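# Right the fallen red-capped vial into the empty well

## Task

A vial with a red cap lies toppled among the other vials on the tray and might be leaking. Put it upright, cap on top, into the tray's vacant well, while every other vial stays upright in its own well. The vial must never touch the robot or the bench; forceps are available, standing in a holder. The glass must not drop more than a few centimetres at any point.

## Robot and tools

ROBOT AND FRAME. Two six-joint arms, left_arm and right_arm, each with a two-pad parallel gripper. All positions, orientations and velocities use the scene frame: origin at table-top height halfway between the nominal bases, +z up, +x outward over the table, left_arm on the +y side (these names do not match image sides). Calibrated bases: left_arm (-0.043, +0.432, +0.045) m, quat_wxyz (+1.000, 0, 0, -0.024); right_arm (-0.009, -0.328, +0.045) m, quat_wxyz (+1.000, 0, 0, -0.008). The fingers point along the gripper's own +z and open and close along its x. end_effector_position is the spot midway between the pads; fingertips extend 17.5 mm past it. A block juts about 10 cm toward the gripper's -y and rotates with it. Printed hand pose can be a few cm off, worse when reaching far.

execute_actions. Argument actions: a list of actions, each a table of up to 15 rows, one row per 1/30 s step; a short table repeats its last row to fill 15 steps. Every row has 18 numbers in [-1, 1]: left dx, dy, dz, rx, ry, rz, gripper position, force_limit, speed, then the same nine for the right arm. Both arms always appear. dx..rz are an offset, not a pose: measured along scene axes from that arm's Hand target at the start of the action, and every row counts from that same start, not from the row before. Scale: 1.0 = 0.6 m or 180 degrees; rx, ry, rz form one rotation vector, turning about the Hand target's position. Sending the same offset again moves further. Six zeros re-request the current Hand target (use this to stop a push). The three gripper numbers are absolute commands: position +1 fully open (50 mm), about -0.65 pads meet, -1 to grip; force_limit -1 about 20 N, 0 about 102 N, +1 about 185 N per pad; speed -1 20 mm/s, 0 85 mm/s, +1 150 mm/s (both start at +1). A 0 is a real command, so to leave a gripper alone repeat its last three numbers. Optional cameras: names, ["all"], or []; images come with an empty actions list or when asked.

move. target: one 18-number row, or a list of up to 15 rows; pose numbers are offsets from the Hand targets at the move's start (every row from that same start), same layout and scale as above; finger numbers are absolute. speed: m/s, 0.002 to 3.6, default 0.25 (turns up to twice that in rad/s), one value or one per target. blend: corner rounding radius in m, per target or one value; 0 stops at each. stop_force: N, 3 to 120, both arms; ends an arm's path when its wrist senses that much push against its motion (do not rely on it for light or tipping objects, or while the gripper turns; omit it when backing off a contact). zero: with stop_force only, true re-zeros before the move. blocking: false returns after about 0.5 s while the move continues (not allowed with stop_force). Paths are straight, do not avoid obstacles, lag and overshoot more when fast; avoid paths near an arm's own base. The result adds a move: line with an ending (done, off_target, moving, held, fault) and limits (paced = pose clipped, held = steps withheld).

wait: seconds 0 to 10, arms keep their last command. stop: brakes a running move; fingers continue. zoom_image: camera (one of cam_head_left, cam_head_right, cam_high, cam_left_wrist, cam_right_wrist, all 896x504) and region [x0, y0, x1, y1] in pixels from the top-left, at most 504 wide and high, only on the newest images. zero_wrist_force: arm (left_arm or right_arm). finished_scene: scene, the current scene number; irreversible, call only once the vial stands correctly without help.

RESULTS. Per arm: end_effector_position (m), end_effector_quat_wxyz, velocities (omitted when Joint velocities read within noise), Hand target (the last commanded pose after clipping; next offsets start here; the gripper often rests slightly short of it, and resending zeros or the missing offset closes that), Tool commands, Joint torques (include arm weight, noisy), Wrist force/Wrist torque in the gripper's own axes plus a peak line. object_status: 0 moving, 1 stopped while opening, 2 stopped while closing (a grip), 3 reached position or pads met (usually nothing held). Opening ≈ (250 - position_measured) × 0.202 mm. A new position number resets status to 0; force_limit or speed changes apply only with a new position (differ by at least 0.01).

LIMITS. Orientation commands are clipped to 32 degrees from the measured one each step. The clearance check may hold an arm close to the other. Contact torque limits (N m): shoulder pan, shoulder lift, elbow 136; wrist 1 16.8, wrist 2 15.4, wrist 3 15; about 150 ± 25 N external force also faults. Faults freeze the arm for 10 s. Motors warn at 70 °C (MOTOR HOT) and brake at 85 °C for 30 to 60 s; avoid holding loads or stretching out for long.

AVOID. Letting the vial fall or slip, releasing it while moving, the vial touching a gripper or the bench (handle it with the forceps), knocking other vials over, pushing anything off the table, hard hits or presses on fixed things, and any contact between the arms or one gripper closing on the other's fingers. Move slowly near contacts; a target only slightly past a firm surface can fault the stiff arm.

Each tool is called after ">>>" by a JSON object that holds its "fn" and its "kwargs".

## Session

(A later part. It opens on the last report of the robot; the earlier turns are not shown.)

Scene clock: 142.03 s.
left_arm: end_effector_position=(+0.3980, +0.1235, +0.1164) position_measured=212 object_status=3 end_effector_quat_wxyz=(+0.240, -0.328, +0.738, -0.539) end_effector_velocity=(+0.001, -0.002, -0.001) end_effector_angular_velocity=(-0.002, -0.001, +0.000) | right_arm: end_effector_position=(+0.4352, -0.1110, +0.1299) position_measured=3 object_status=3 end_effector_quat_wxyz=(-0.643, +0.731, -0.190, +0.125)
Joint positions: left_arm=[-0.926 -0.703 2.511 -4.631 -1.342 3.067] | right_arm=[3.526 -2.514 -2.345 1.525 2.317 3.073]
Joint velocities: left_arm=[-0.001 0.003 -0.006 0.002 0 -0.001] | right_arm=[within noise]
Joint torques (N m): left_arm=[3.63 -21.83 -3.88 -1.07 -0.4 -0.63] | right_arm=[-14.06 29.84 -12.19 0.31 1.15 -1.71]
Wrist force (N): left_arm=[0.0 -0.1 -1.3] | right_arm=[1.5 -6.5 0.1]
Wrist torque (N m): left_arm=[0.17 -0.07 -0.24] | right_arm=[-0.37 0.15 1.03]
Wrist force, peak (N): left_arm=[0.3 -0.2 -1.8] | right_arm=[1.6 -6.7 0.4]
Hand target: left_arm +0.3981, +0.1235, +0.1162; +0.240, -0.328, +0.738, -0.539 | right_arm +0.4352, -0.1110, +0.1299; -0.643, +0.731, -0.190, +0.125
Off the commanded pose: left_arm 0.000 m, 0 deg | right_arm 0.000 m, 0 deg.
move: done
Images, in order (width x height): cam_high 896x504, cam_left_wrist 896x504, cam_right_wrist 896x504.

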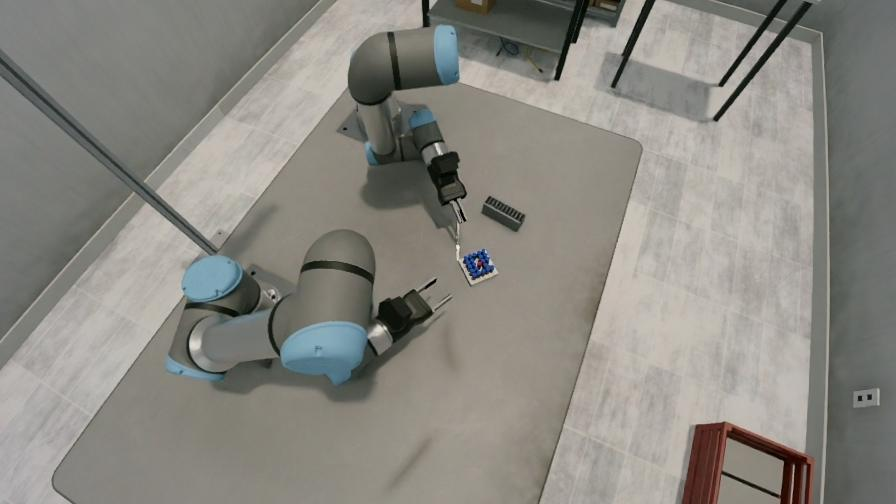

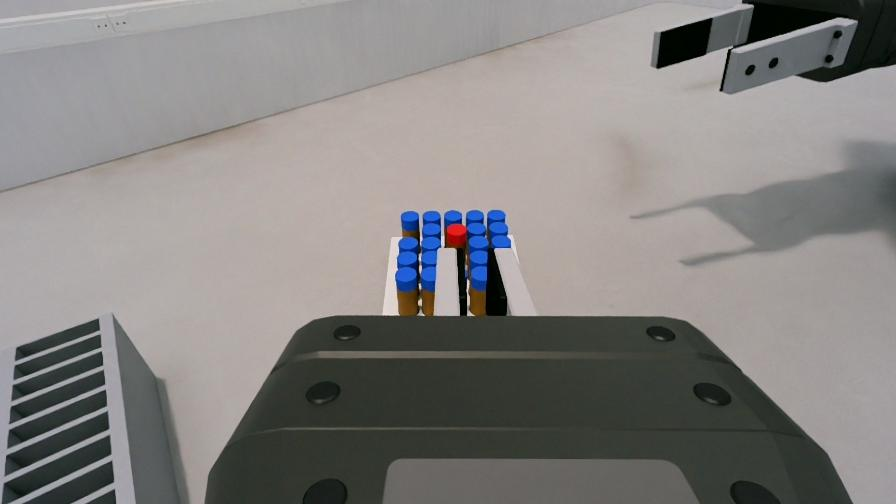

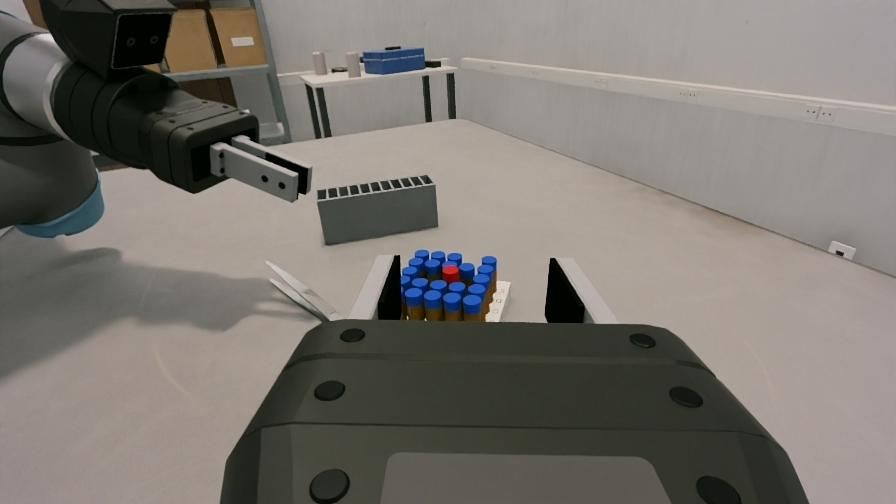

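>>> {"fn": "move", "kwargs": {"target": [[0.0,0.0,0.15,0.08,0.09,0,-0.4,-1,-1,0,0,0,0,0,0,1,1,1],[0.0937,-0.1328,0.223,0.2647,0.3021,0,-0.4,-1,-1,0,0,0,0,0,0,1,1,1]], "speed": 0.2, "blend": 0.03, "cameras": ["all"]}}

>>> {"fn": "zoom_image", "kwargs": {"camera": "cam_left_wrist", "region": [350, 60, 602, 316]}}

Scene clock: 146.80 s.
left_arm: end_effector_position=(+0.4544, +0.0439, +0.2500) position_measured=212 object_status=3 end_effector_quat_wxyz=(-0.006, -0.411, +0.912, -0.003) end_effector_velocity=(-0.001, +0.000, +0.001) end_effector_angular_velocity=(+0.002, +0.002, +0.001) | right_arm: end_effector_position=(+0.4352, -0.1110, +0.1299) position_measured=3 object_status=3 end_effector_quat_wxyz=(-0.643, +0.731, -0.190, +0.125)
Joint positions: left_arm=[-0.82 -1.239 1.497 -1.83 -1.584 2.996] | right_arm=[3.526 -2.514 -2.345 1.525 2.317 3.073]
Joint velocities: left_arm=[-0.001 0 -0.003 0.007 0 -0.002] | right_arm=[within noise]
Joint torques (N m): left_arm=[-4.03 -37.55 -30.63 -0.98 1.66 -1.46] | right_arm=[-12.81 30.55 -12.47 0.53 1.27 -1.57]
Wrist force (N): left_arm=[-0.3 -0.1 0.5] | right_arm=[1.7 -6.6 -0.1]
Wrist torque (N m): left_arm=[-0.10 0.05 -0.02] | right_arm=[-0.37 0.12 1.03]
Wrist force, peak (N): left_arm=[0.5 1.9 -0.8] | right_arm=[1.7 -6.7 0.0]
Hand target: left_arm +0.4543, +0.0438, +0.2500; -0.006, -0.411, +0.912, -0.002 | right_arm +0.4352, -0.1110, +0.1299; -0.643, +0.731, -0.190, +0.125
Off the commanded pose: left_arm 0.000 m, 0 deg | right_arm 0.000 m, 0 deg.
move: done

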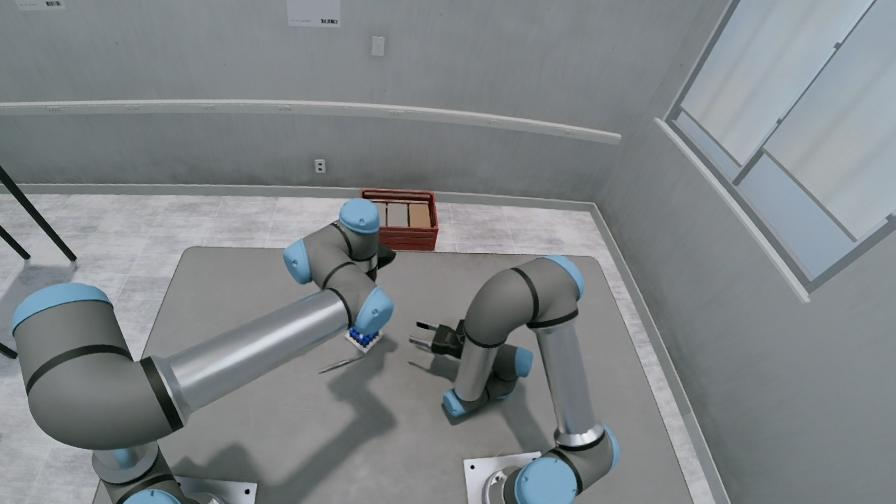

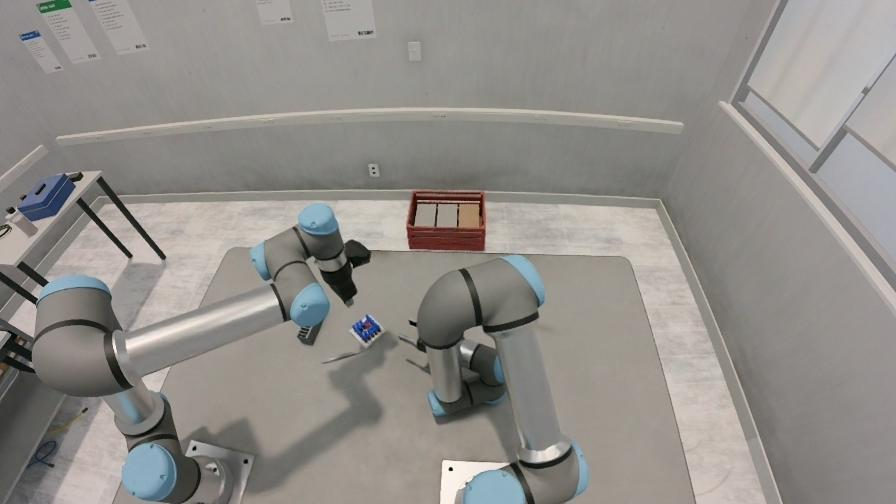

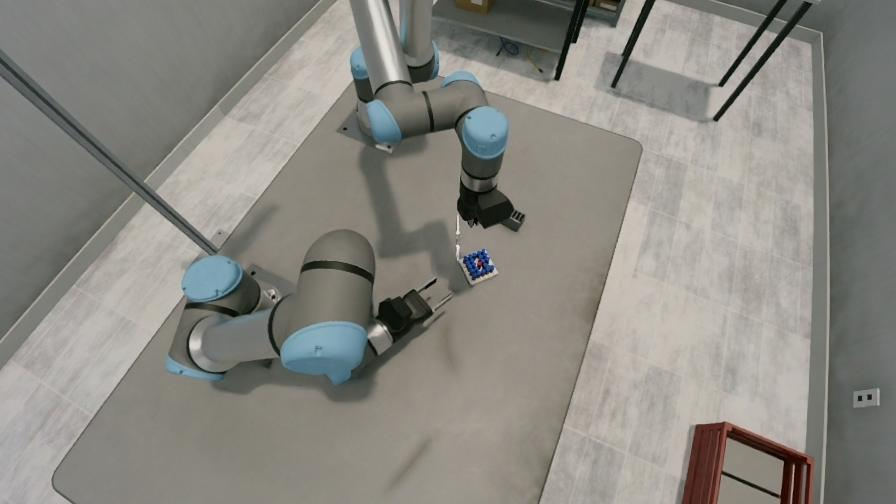

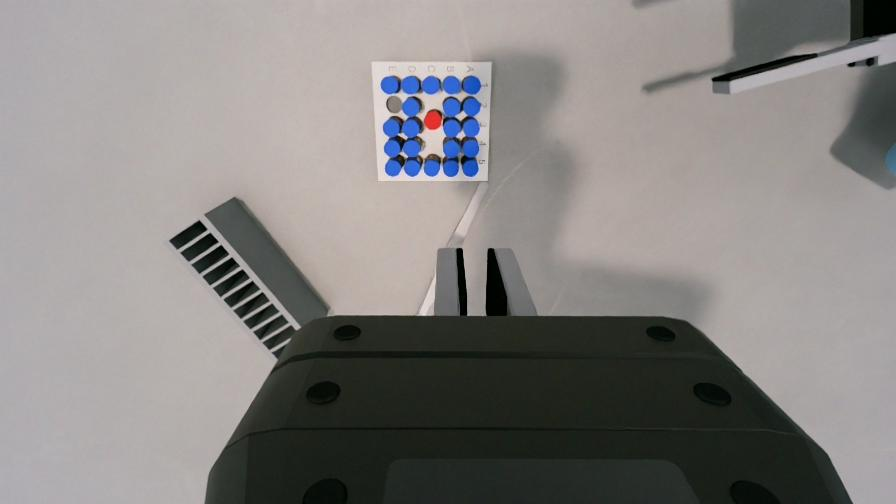

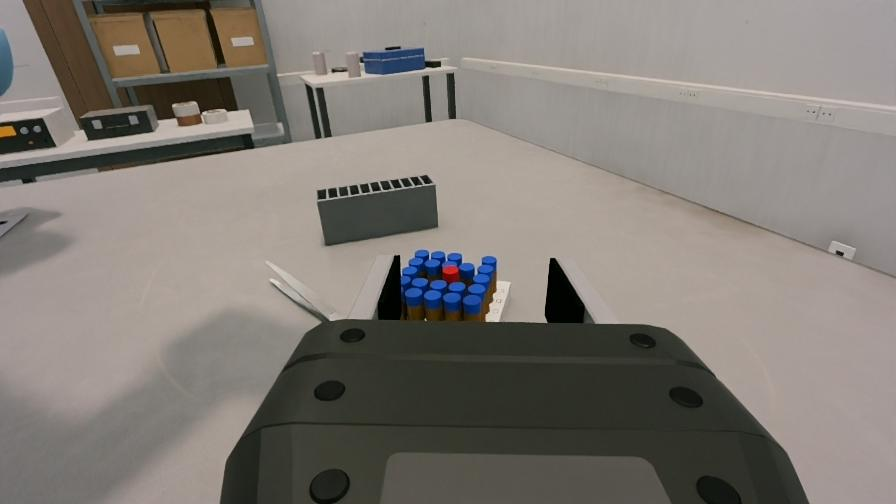

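Scaled by 1.969 from the camera's 896x504 image, which has a finer 1280x720 frame.

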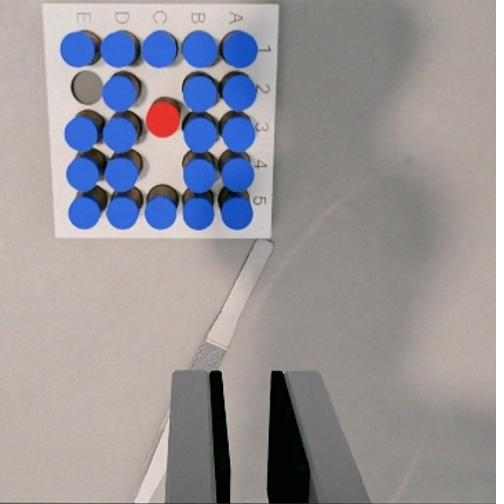

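>>> {"fn": "move", "kwargs": {"target": [-0.135,0.0738,-0.0833,0,0,0,-0.4,-1,-1,0,0,0,0,0,0,1,1,1], "speed": 0.15, "cameras": ["cam_left_wrist","cam_right_wrist"]}}

>>> {"fn": "zoom_image", "kwargs": {"camera": "cam_left_wrist", "region": [300, 60, 552, 316]}}

Scene clock: 148.37 s.
left_arm: end_effector_position=(+0.3733, +0.0880, +0.2001) position_measured=212 object_status=3 end_effector_quat_wxyz=(-0.006, -0.411, +0.912, -0.002) | right_arm: end_effector_position=(+0.4352, -0.1110, +0.1299) position_measured=3 object_status=3 end_effector_quat_wxyz=(-0.643, +0.731, -0.190, +0.125)
Joint positions: left_arm=[-0.884 -1.407 1.848 -2.014 -1.584 2.933] | right_arm=[3.526 -2.514 -2.345 1.525 2.317 3.073]
Joint torques (N m): left_arm=[12.97 -30.59 -15.06 -3.3 1.41 0.69] | right_arm=[-13.37 30.59 -12.14 0.36 1.08 -1.51]
Wrist force (N): left_arm=[-0.3 -0.4 0.5] | right_arm=[1.5 -6.2 0.0]
Wrist torque (N m): left_arm=[-0.15 0.07 -0.02] | right_arm=[-0.31 0.16 1.04]
Wrist force, peak (N): left_arm=[-0.8 -2.3 -0.5] | right_arm=[1.6 -6.7 0.2]
Hand target: left_arm +0.3733, +0.0881, +0.2000; -0.006, -0.411, +0.912, -0.002 | right_arm +0.4352, -0.1110, +0.1299; -0.643, +0.731, -0.190, +0.125
Off the commanded pose: left_arm 0.000 m, 0 deg | right_arm 0.000 m, 0 deg.
move: done
Images, in order (width x height): cam_left_wrist 896x504, cam_right_wrist 896x504.

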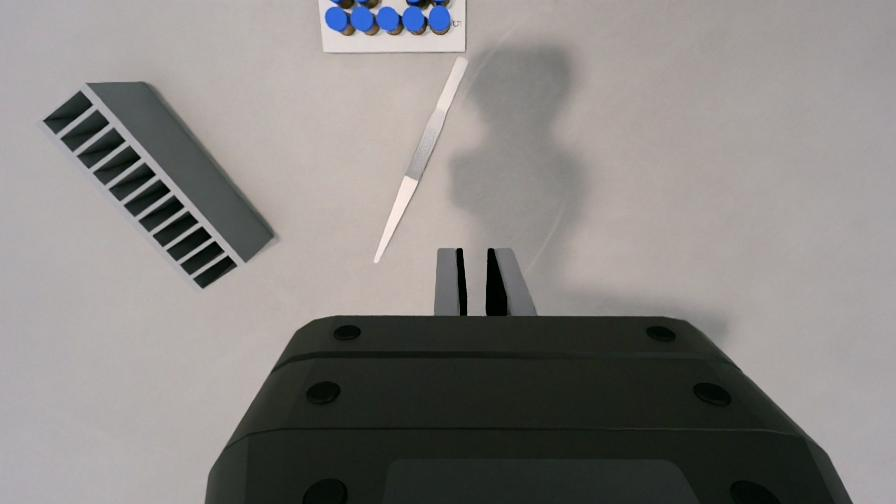

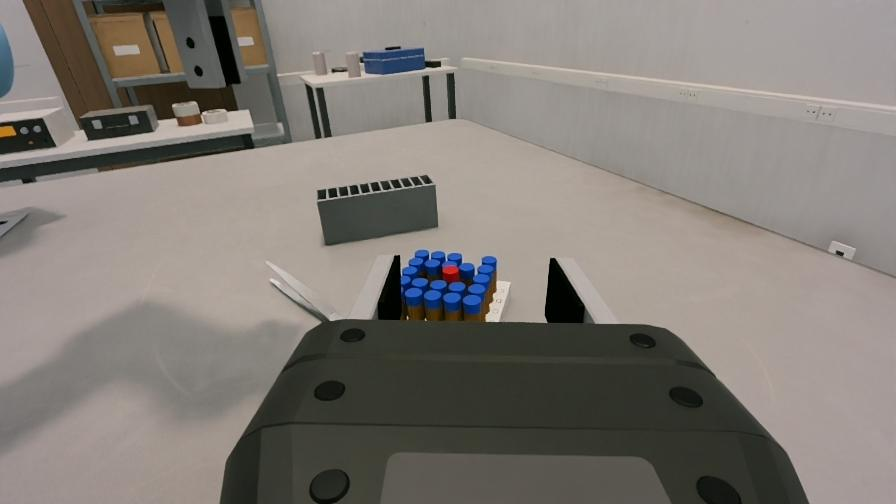

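Scaled by 1.969 from the camera's 896x504 image, which has a finer 1280x720 frame.

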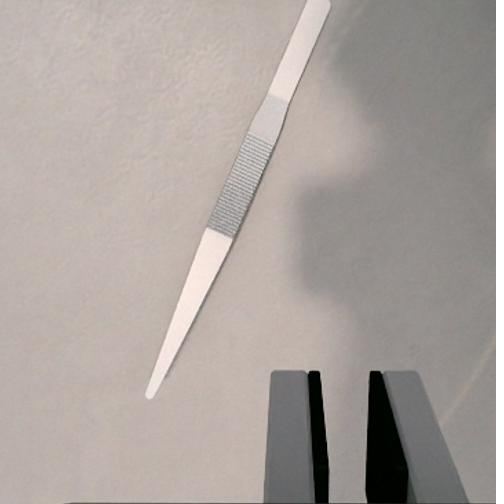

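>>> {"fn": "move", "kwargs": {"target": [-0.1222,0.4532,0.1667,0,0,0,-0.4,-1,-1,0,0,0,0,0,0,1,1,1], "speed": 0.2, "cameras": ["cam_high"]}}

Scene clock: 152.83 s.
left_arm: end_effector_position=(+0.3001, +0.3599, +0.3001) position_measured=212 object_status=3 end_effector_quat_wxyz=(-0.006, -0.411, +0.912, -0.002) | right_arm: end_effector_position=(+0.4352, -0.1110, +0.1299) position_measured=3 object_status=3 end_effector_quat_wxyz=(-0.643, +0.731, -0.190, +0.125)
Joint positions: left_arm=[-0.536 -1.965 2.067 -1.671 -1.584 3.28] | right_arm=[3.526 -2.514 -2.345 1.525 2.317 3.073]
Joint torques (N m): left_arm=[9.63 -15.44 -20.63 -1.62 -1.79 1.25] | right_arm=[-13.94 30.78 -12.66 0.54 1.14 -1.6]
Wrist force (N): left_arm=[-0.3 -0.4 0.4] | right_arm=[1.5 -6.4 0.2]
Wrist torque (N m): left_arm=[-0.16 0.05 -0.16] | right_arm=[-0.34 0.16 1.03]
Wrist force, peak (N): left_arm=[1.0 -2.5 1.7] | right_arm=[1.8 -6.7 -0.2]
Hand target: left_arm +0.3000, +0.3600, +0.3000; -0.006, -0.411, +0.912, -0.002 | right_arm +0.4352, -0.1110, +0.1299; -0.643, +0.731, -0.190, +0.125
Off the commanded pose: left_arm 0.000 m, 0 deg | right_arm 0.000 m, 0 deg.
move: done
Images, in order (width x height): cam_high 896x504.

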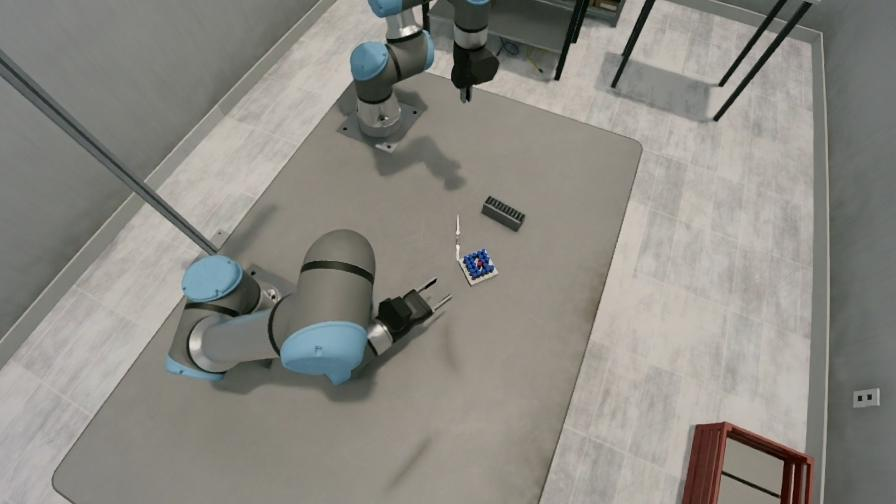

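>>> {"fn": "move", "kwargs": {"target": [[0,0,0,0,0,0,-0.4,-1,-1,-0.05,0.03,0.2,-0.2345,-0.0041,0.121,1,1,1],[0,0,0,0,0,0,-0.4,-1,-1,-0.0687,0.37,0.2,-0.469,-0.0082,0.2419,1,1,1]], "speed": 0.2, "blend": 0.03, "cameras": ["cam_high","cam_right_wrist"]}}

Scene clock: 157.70 s.
left_arm: end_effector_position=(+0.3000, +0.3600, +0.3000) position_measured=212 object_status=3 end_effector_quat_wxyz=(-0.006, -0.411, +0.912, -0.002) | right_arm: end_effector_position=(+0.3939, +0.1110, +0.2499) position_measured=3 object_status=3 end_effector_quat_wxyz=(+0.000, +0.978, +0.208, +0.000)
Joint positions: left_arm=[-0.536 -1.965 2.067 -1.671 -1.584 3.28] | right_arm=[4.211 -1.82 -1.606 -1.286 1.571 2.207]
Joint torques (N m): left_arm=[14 -21.21 -17.63 -0.89 -1.6 1.15] | right_arm=[-10.03 26.9 37.4 0.93 -0.86 1.13]
Wrist force (N): left_arm=[-0.5 -0.5 0.3] | right_arm=[1.7 -2.0 -0.5]
Wrist torque (N m): left_arm=[-0.17 0.08 -0.16] | right_arm=[0.19 -0.39 0.47]
Wrist force, peak (N): left_arm=[-0.5 -0.5 1.0] | right_arm=[2.6 -6.4 0.1]
Hand target: left_arm +0.3000, +0.3600, +0.3000; -0.006, -0.411, +0.912, -0.002 | right_arm +0.3940, +0.1110, +0.2499; +0.000, +0.978, +0.208, +0.000
Off the commanded pose: left_arm 0.000 m, 0 deg | right_arm 0.000 m, 0 deg.
move: done
Images, in order (width x height): cam_high 896x504, cam_right_wrist 896x504.

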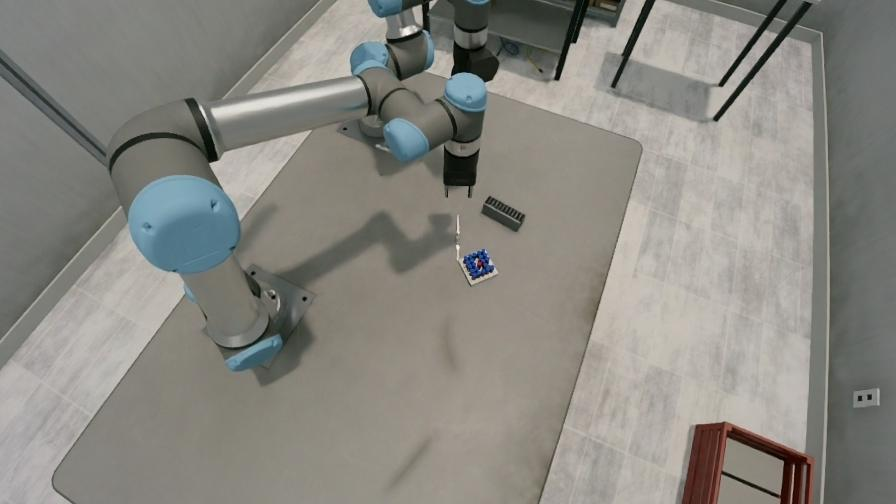

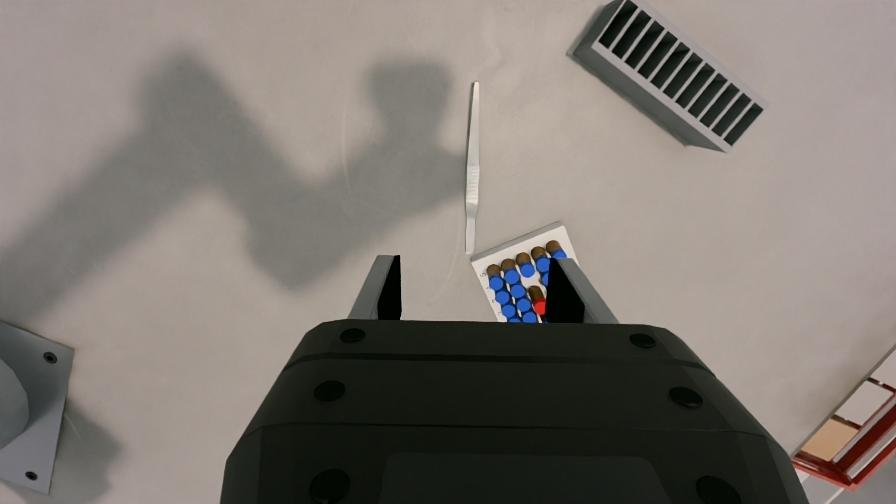

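>>> {"fn": "zoom_image", "kwargs": {"camera": "cam_right_wrist", "region": [400, 70, 590, 260]}}

Scaled by 2.653 from the camera's 896x504 image, which has a finer 1280x720 frame.

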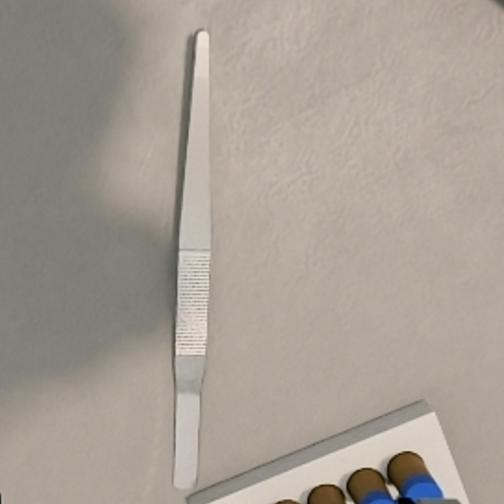

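>>> {"fn": "move", "kwargs": {"target": [0,0,0,0,0,0,-0.4,-1,-1,0.0268,-0.0122,-0.25,0,0,0,1,1,1], "speed": 0.12, "cameras": ["cam_right_wrist"]}}

>>> {"fn": "zoom_image", "kwargs": {"camera": "cam_right_wrist", "region": [350, 70, 600, 320]}}

Scene clock: 159.83 s.
left_arm: end_effector_position=(+0.3000, +0.3600, +0.3000) position_measured=212 object_status=3 end_effector_quat_wxyz=(-0.006, -0.411, +0.912, -0.002) | right_arm: end_effector_position=(+0.4101, +0.1035, +0.0999) position_measured=3 object_status=3 end_effector_quat_wxyz=(+0.000, +0.978, +0.207, +0.000)
Joint positions: left_arm=[-0.536 -1.965 2.067 -1.671 -1.584 3.28] | right_arm=[4.181 -1.992 -1.795 -0.926 1.571 2.177]
Joint torques (N m): left_arm=[13.59 -21.61 -18.85 -0.89 -1.65 0.97] | right_arm=[11.76 36.34 35.59 3.68 -0.3 1.56]
Wrist force (N): left_arm=[-0.6 -0.4 0.5] | right_arm=[1.4 -2.1 -0.6]
Wrist torque (N m): left_arm=[-0.15 0.10 -0.16] | right_arm=[0.18 -0.35 0.48]
Wrist force, peak (N): left_arm=[-0.4 -0.4 1.0] | right_arm=[1.6 -2.2 -2.6]
Hand target: left_arm +0.3000, +0.3600, +0.3000; -0.006, -0.411, +0.912, -0.002 | right_arm +0.4100, +0.1037, +0.0999; +0.000, +0.978, +0.208, +0.000
Off the commanded pose: left_arm 0.000 m, 0 deg | right_arm 0.000 m, 0 deg.
move: done
Images, in order (width x height): cam_right_wrist 896x504.

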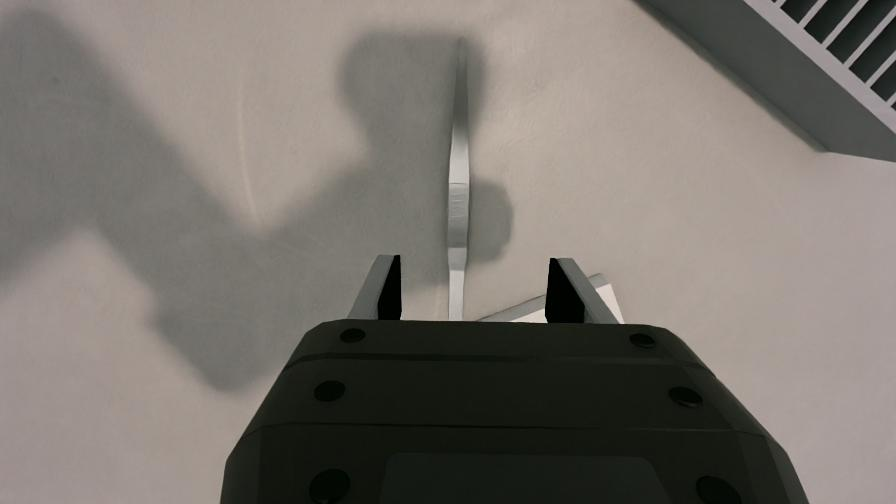

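Scaled by 2.016 from the camera's 896x504 image, which has a finer 1280x720 frame.

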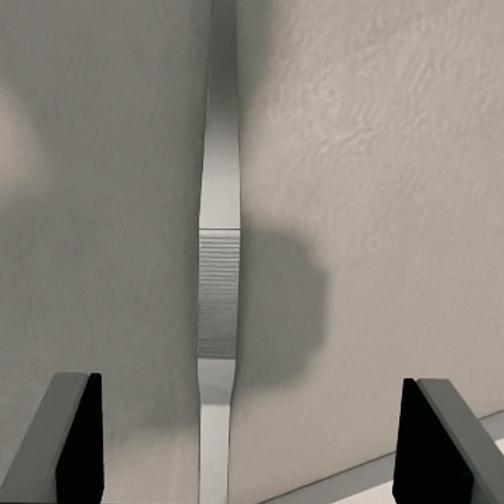

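>>> {"fn": "move", "kwargs": {"target": [0,0,0,0,0,0,-0.4,-1,-1,-0.0195,0.0175,-0.0917,0,0,0,1,1,1], "speed": 0.08, "cameras": ["cam_right_wrist"]}}

>>> {"fn": "zoom_image", "kwargs": {"camera": "cam_right_wrist", "region": [350, 70, 600, 320]}}

Scene clock: 161.47 s.
left_arm: end_effector_position=(+0.3000, +0.3600, +0.3000) position_measured=212 object_status=3 end_effector_quat_wxyz=(-0.006, -0.411, +0.912, -0.002) | right_arm: end_effector_position=(+0.3982, +0.1142, +0.0449) position_measured=3 object_status=3 end_effector_quat_wxyz=(+0.000, +0.978, +0.208, +0.000)
Joint positions: left_arm=[-0.536 -1.965 2.067 -1.671 -1.584 3.28] | right_arm=[4.208 -2.078 -1.839 -0.795 1.571 2.203]
Joint torques (N m): left_arm=[13.15 -21.33 -17.92 -0.84 -1.43 1.05] | right_arm=[-14.32 44.94 33.01 1.81 0.44 -1.62]
Wrist force (N): left_arm=[-0.5 -0.2 0.6] | right_arm=[1.7 -1.5 -0.3]
Wrist torque (N m): left_arm=[-0.11 0.09 -0.16] | right_arm=[0.28 -0.39 0.38]
Wrist force, peak (N): left_arm=[-0.6 -0.5 0.7] | right_arm=[1.9 -1.7 -2.2]
Hand target: left_arm +0.3000, +0.3600, +0.3000; -0.006, -0.411, +0.912, -0.002 | right_arm +0.3983, +0.1142, +0.0449; +0.000, +0.978, +0.208, +0.000
Off the commanded pose: left_arm 0.000 m, 0 deg | right_arm 0.000 m, 0 deg.
move: done
Images, in order (width x height): cam_right_wrist 896x504.

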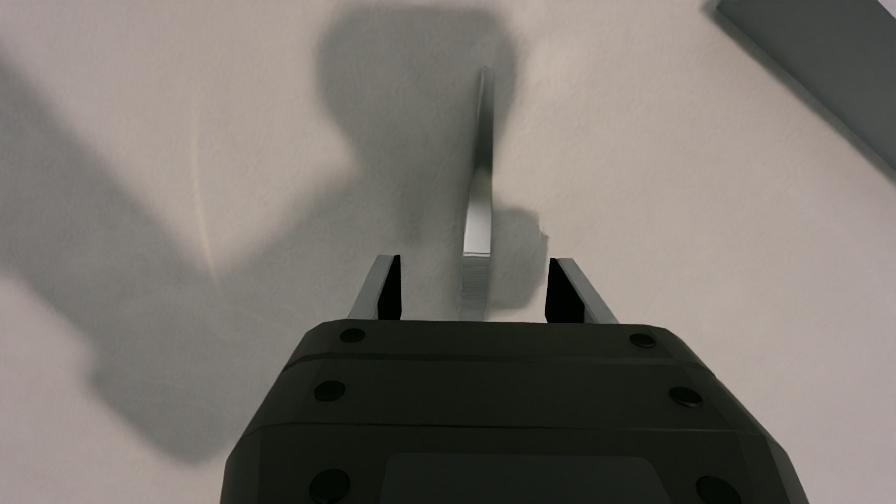

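Scaled by 2.016 from the camera's 896x504 image, which has a finer 1280x720 frame.

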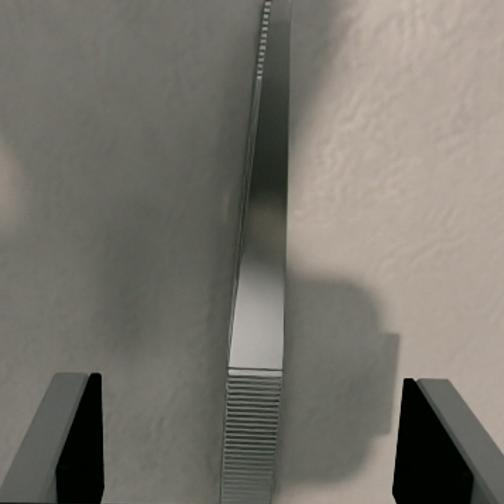

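>>> {"fn": "move", "kwargs": {"target": [0,0,0,0,0,0,-0.4,-1,-1,0.0022,-0.0023,-0.035,0,0,0,1,1,1], "speed": 0.03, "stop_force": 5}}

>>> {"fn": "move", "kwargs": {"target": [0,0,0,0,0,0,-0.4,-1,-1,0,0,-0.015,0,0,0,1,1,1], "speed": 0.008, "stop_force": 4, "cameras": ["cam_right_wrist"]}}

Scene clock: 163.73 s.
left_arm: end_effector_position=(+0.3000, +0.3600, +0.3000) position_measured=212 object_status=3 end_effector_quat_wxyz=(-0.006, -0.411, +0.912, -0.002) | right_arm: end_effector_position=(+0.3997, +0.1128, +0.0239) position_measured=3 object_status=3 end_effector_quat_wxyz=(+0.000, +0.978, +0.207, +0.000)
Joint positions: left_arm=[-0.536 -1.965 2.067 -1.671 -1.584 3.28] | right_arm=[4.204 -2.115 -1.85 -0.747 1.571 2.2]
Joint torques (N m): left_arm=[13.57 -21.58 -18.11 -0.8 -1.49 1.05] | right_arm=[1.58 50.88 31.57 0.63 -0.87 1.36]
Wrist force (N): left_arm=[-0.5 -0.2 0.6] | right_arm=[1.6 -1.7 -0.2]
Wrist torque (N m): left_arm=[-0.12 0.10 -0.16] | right_arm=[0.24 -0.36 0.37]
Wrist force, peak (N): left_arm=[-0.4 -0.3 1.0] | right_arm=[1.7 -2.1 0.0]
Hand target: left_arm +0.3000, +0.3600, +0.3000; -0.006, -0.411, +0.912, -0.002 | right_arm +0.3997, +0.1128, +0.0239; +0.000, +0.978, +0.208, +0.000
Off the commanded pose: left_arm 0.000 m, 0 deg | right_arm 0.000 m, 0 deg.
move: done

Scene clock: 165.63 s.
left_arm: end_effector_position=(+0.3000, +0.3600, +0.3000) position_measured=212 object_status=3 end_effector_quat_wxyz=(-0.006, -0.411, +0.912, -0.002) | right_arm: end_effector_position=(+0.3997, +0.1128, +0.0195) position_measured=3 object_status=3 end_effector_quat_wxyz=(+0.000, +0.978, +0.207, +0.000)
Joint positions: left_arm=[-0.536 -1.965 2.067 -1.671 -1.584 3.28] | right_arm=[4.204 -2.123 -1.852 -0.737 1.571 2.2]
Joint torques (N m): left_arm=[12.92 -21.35 -18.37 -0.84 -1.41 0.85] | right_arm=[6.71 50.33 30.45 1.03 -1.08 1.41]
Wrist force (N): left_arm=[-0.4 -0.2 0.6] | right_arm=[2.0 -2.3 -1.9]
Wrist torque (N m): left_arm=[-0.12 0.07 -0.16] | right_arm=[0.21 -0.31 0.37]
Wrist force, peak (N): left_arm=[-0.7 -0.5 0.6] | right_arm=[-0.9 0.6 -16.5]
Hand target: left_arm +0.3000, +0.3600, +0.3000; -0.006, -0.411, +0.912, -0.002 | right_arm +0.3997, +0.1128, +0.0195; +0.000, +0.978, +0.207, +0.000 (not the last commanded pose)
Off the commanded pose: left_arm 0.000 m, 0 deg | right_arm 0.005 m, 0 deg.
move: contact (right_arm)
Images, in order (width x height): cam_right_wrist 896x504.

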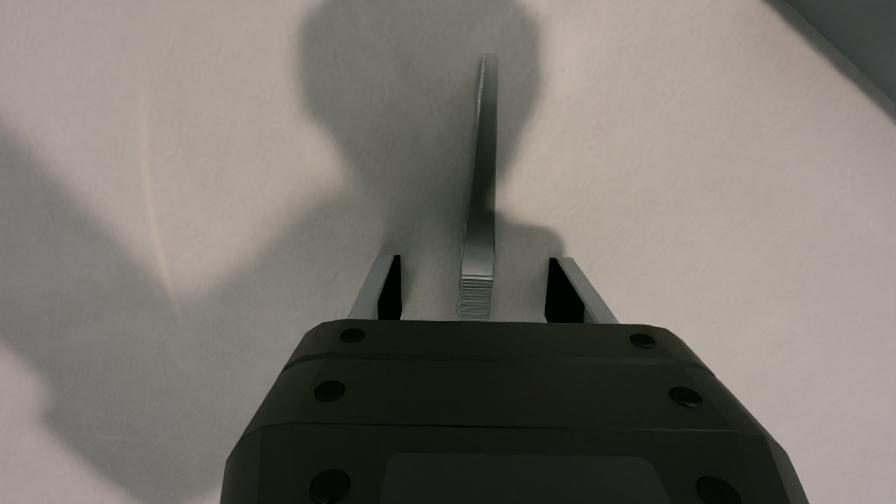

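>>> {"fn": "execute_actions", "kwargs": {"actions": [], "cameras": ["cam_right_wrist", "cam_left_wrist"]}}

Scene clock: 166.27 s.
left_arm: end_effector_position=(+0.3000, +0.3600, +0.3000) position_measured=212 object_status=3 end_effector_quat_wxyz=(-0.006, -0.411, +0.912, -0.002) | right_arm: end_effector_position=(+0.3997, +0.1128, +0.0195) position_measured=3 object_status=3 end_effector_quat_wxyz=(+0.000, +0.978, +0.207, +0.000)
Joint positions: left_arm=[-0.536 -1.965 2.067 -1.671 -1.584 3.28] | right_arm=[4.204 -2.123 -1.852 -0.737 1.571 2.2]
Joint velocities: within noise
Joint torques (N m): left_arm=[13.02 -20.98 -18.05 -0.86 -1.74 0.72] | right_arm=[5.47 49.7 31.69 1.93 -0.93 1.53]
Wrist force (N): left_arm=[-0.4 -0.3 0.4] | right_arm=[1.7 -2.2 -1.9]
Wrist torque (N m): left_arm=[-0.13 0.08 -0.16] | right_arm=[0.23 -0.27 0.37]
Wrist force, peak (N): left_arm=[-0.5 -0.1 0.8] | right_arm=[2.0 -2.3 -2.1]
Hand target: left_arm +0.3000, +0.3600, +0.3000; -0.006, -0.411, +0.912, -0.002 | right_arm +0.3997, +0.1128, +0.0195; +0.000, +0.978, +0.207, +0.000 (not the last commanded pose)
Tool commands: left_gripper/position=-0.4 left_gripper/force_limit=-1.0 left_gripper/speed=-1.0 right_gripper/position=+1.0 right_gripper/force_limit=+1.0 right_gripper/speed=+1.0
Off the commanded pose: left_arm 0.000 m, 0 deg | right_arm 0.005 m, 0 deg.
Images, in order (width x height): cam_left_wrist 896x504, cam_right_wrist 896x504.

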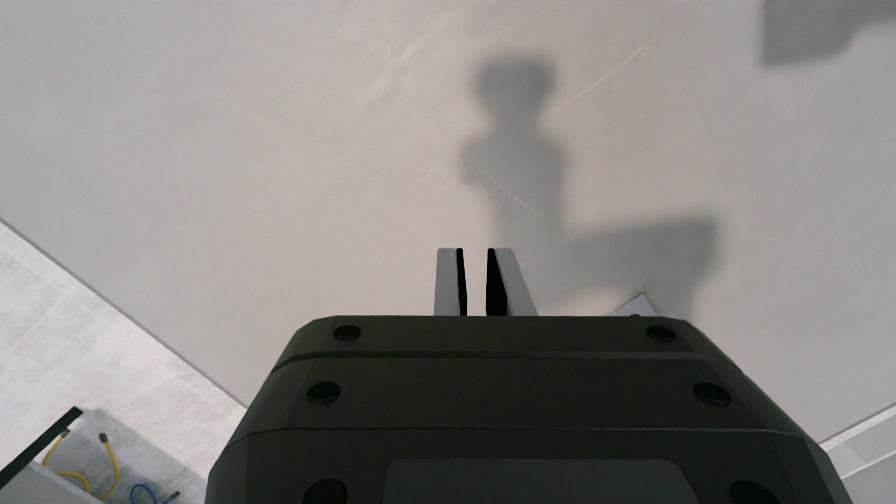

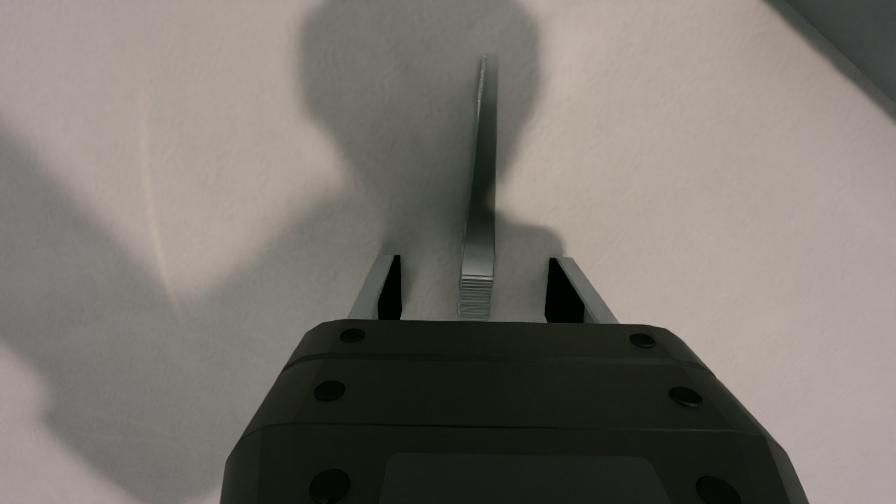

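>>> {"fn": "execute_actions", "kwargs": {"actions": [[[0,0,0,0,0,0,-0.4,-1,-1,0,0,0.0010,0,0,0,1,1,1]],[[0,0,0,0,0,0,-0.4,-1,-1,0,0,0,0,0,0,-1,-0.8,-1]],[[0,0,0,0,0,0,-0.4,-1,-1,0,0,0,0,0,0,-1,-0.8,-1]],[[0,0,0,0,0,0,-0.4,-1,-1,0,0,0,0,0,0,-1,-0.8,-1]],[[0,0,0,0,0,0,-0.4,-1,-1,0,0,0,0,0,0,-1,-0.8,-1]],[[0,0,0,0,0,0,-0.4,-1,-1,0,0,0,0,0,0,-1,-0.8,-1]]], "cameras": ["cam_right_wrist"]}}

Scene clock: 169.73 s.
left_arm: end_effector_position=(+0.3000, +0.3600, +0.3000) position_measured=212 object_status=3 end_effector_quat_wxyz=(-0.006, -0.411, +0.912, -0.002) | right_arm: end_effector_position=(+0.3997, +0.1128, +0.0201) position_measured=203 object_status=2 end_effector_quat_wxyz=(+0.000, +0.978, +0.207, +0.000)
Joint positions: left_arm=[-0.536 -1.965 2.067 -1.671 -1.584 3.28] | right_arm=[4.204 -2.122 -1.852 -0.739 1.571 2.2]
Joint torques (N m): left_arm=[12.94 -21.46 -18.42 -0.84 -1.46 0.7] | right_arm=[-1.43 32.43 10.82 6.15 -0.91 1.37]
Wrist force (N): left_arm=[-0.5 -0.1 0.5] | right_arm=[1.4 -1.8 -0.3]
Wrist torque (N m): left_arm=[-0.11 0.09 -0.16] | right_arm=[0.24 -0.33 0.37]
Wrist force, peak (N): left_arm=[-0.5 -0.2 0.9] | right_arm=[2.1 -2.4 -2.2]
Hand target: left_arm +0.3000, +0.3600, +0.3000; -0.006, -0.411, +0.912, -0.002 | right_arm +0.3997, +0.1128, +0.0201; +0.000, +0.978, +0.207, +0.000
Off the commanded pose: left_arm 0.000 m, 0 deg | right_arm 0.000 m, 0 deg.
Images, in order (width x height): cam_right_wrist 896x504.

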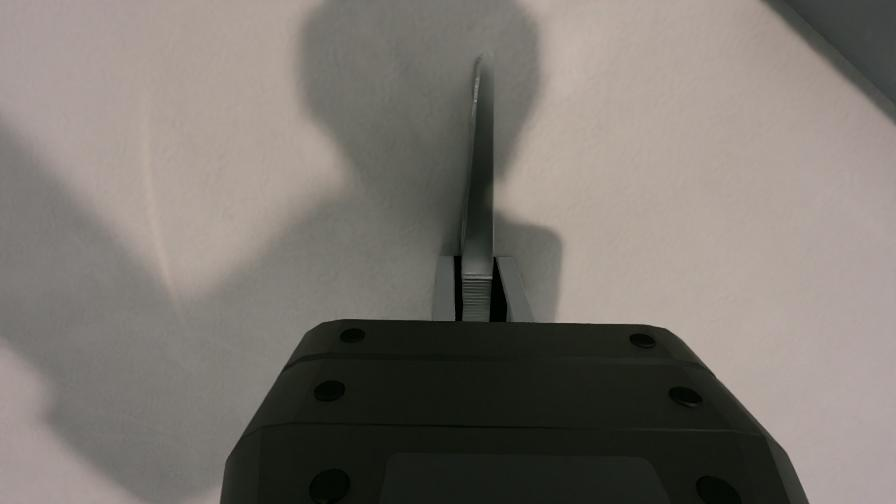

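>>> {"fn": "move", "kwargs": {"target": [[0,0,0,0,0,0,-0.4,-1,-1,0,0,0.05,0,0,0,-1,-0.8,-1],[0,0,0,0,0,0,-0.4,-1,-1,0,0,0.25,0,0,0,-1,-0.8,-1]], "speed": [0.04,0.12], "cameras": ["cam_right_wrist","cam_left_wrist","cam_head_right"]}}

Scene clock: 172.23 s.
left_arm: end_effector_position=(+0.3000, +0.3600, +0.3000) position_measured=212 object_status=3 end_effector_quat_wxyz=(-0.006, -0.411, +0.912, -0.002) | right_arm: end_effector_position=(+0.3997, +0.1128, +0.1702) position_measured=203 object_status=2 end_effector_quat_wxyz=(+0.000, +0.978, +0.207, +0.000)
Joint positions: left_arm=[-0.536 -1.965 2.067 -1.671 -1.584 3.28] | right_arm=[4.204 -1.901 -1.716 -1.094 1.571 2.2]
Joint torques (N m): left_arm=[13.51 -21.47 -19.7 -0.98 -1.6 0.42] | right_arm=[-13.52 36.61 16.45 3.32 -0.11 -0.85]
Wrist force (N): left_arm=[-0.8 -0.2 0.7] | right_arm=[1.8 -1.6 -0.3]
Wrist torque (N m): left_arm=[-0.12 0.14 -0.16] | right_arm=[0.26 -0.40 0.37]
Wrist force, peak (N): left_arm=[-0.7 -0.5 0.6] | right_arm=[1.4 -1.9 -2.6]
Hand target: left_arm +0.3000, +0.3600, +0.3000; -0.006, -0.411, +0.912, -0.002 | right_arm +0.3997, +0.1128, +0.1701; +0.000, +0.978, +0.207, +0.000
Off the commanded pose: left_arm 0.000 m, 0 deg | right_arm 0.000 m, 0 deg.
move: done
Images, in order (width x height): cam_head_right 896x504, cam_left_wrist 896x504, cam_right_wrist 896x504.

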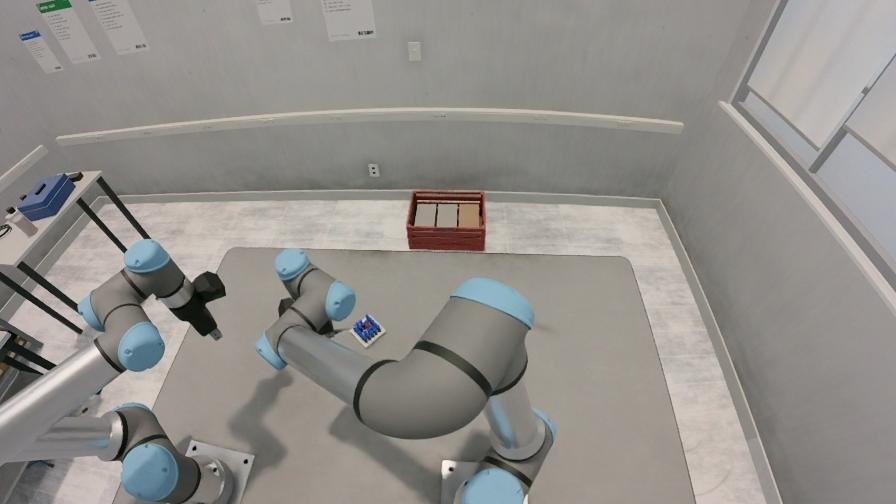

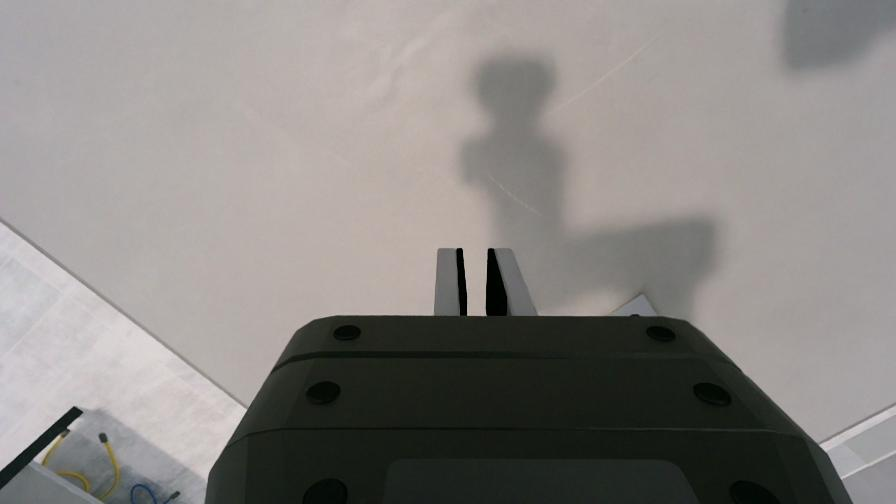

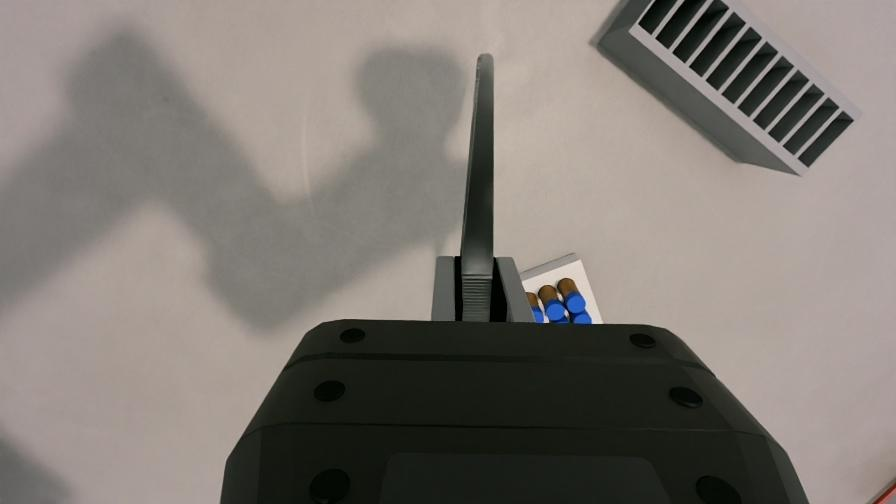

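>>> {"fn": "move", "kwargs": {"target": [0,0,0,0,0,0,-0.4,-1,-1,0.0338,-0.1547,0.133,0,0,-0.8835,-1,-0.8,-1], "speed": 0.25, "cameras": ["cam_right_wrist","cam_left_wrist","cam_high"]}}

Scene clock: 179.53 s.
left_arm: end_effector_position=(+0.3000, +0.3600, +0.3000) position_measured=212 object_status=3 end_effector_quat_wxyz=(-0.006, -0.411, +0.912, -0.002) | right_arm: end_effector_position=(+0.4200, +0.0198, +0.2500) position_measured=203 object_status=2 end_effector_quat_wxyz=(+0.000, -0.382, +0.924, +0.000) end_effector_velocity=(+0.000, +0.001, +0.000) end_effector_angular_velocity=(+0.000, +0.000, -0.003)
Joint positions: left_arm=[-0.536 -1.965 2.067 -1.671 -1.584 3.28] | right_arm=[4.083 -1.718 -1.73 -1.264 1.57 4.854]
Joint velocities: left_arm=[within noise] | right_arm=[0.002 -0.001 0 0.001 0 0.005]
Joint torques (N m): left_arm=[11.88 -20.69 -19.15 -1.03 -1.36 0.14] | right_arm=[12.95 21.45 34.29 6.05 -0.01 1.41]
Wrist force (N): left_arm=[-0.7 -0.3 0.5] | right_arm=[1.7 -1.6 -0.2]
Wrist torque (N m): left_arm=[-0.14 0.11 -0.16] | right_arm=[0.25 -0.39 0.37]
Wrist force, peak (N): left_arm=[-0.6 -0.2 0.9] | right_arm=[1.7 -2.2 -0.7]
Hand target: left_arm +0.3000, +0.3600, +0.3000; -0.006, -0.411, +0.912, -0.002 | right_arm +0.4200, +0.0200, +0.2499; +0.000, -0.382, +0.924, +0.000
Off the commanded pose: left_arm 0.000 m, 0 deg | right_arm 0.000 m, 0 deg.
move: done
Images, in order (width x height): cam_high 896x504, cam_left_wrist 896x504, cam_right_wrist 896x504.

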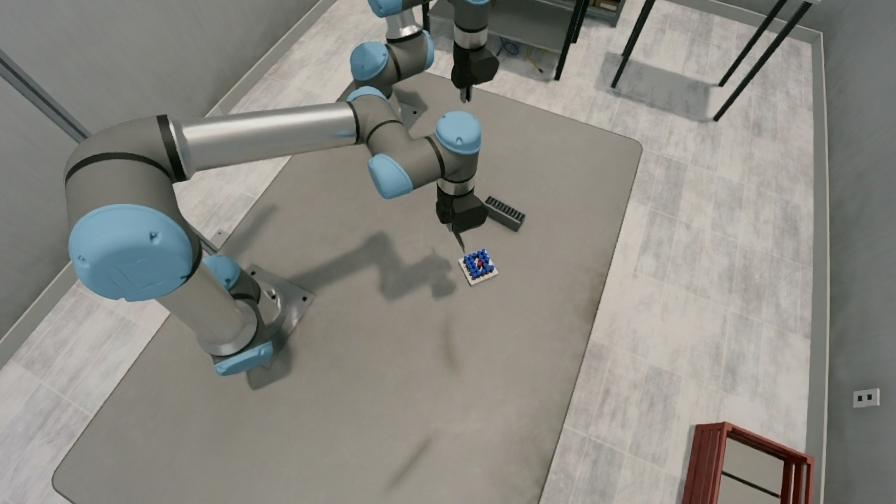

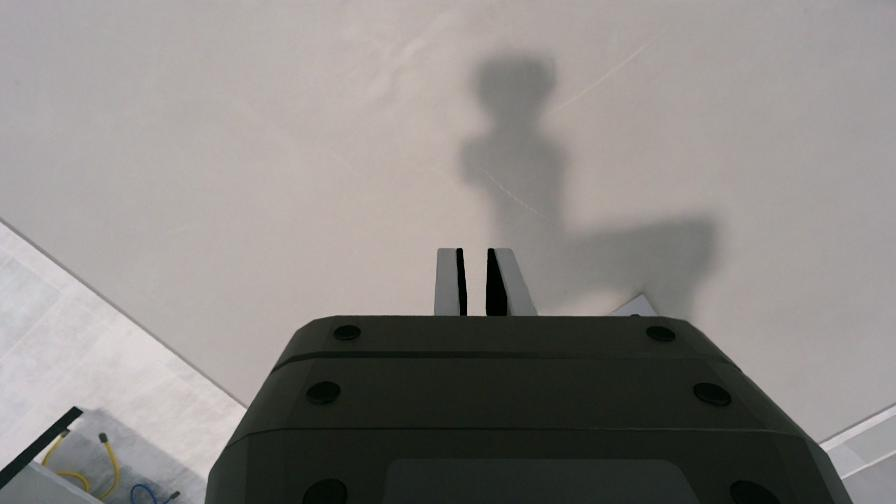

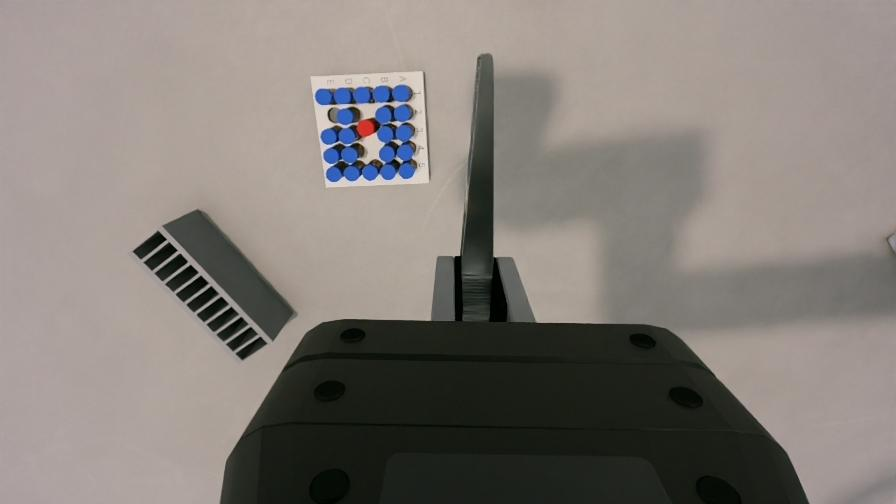

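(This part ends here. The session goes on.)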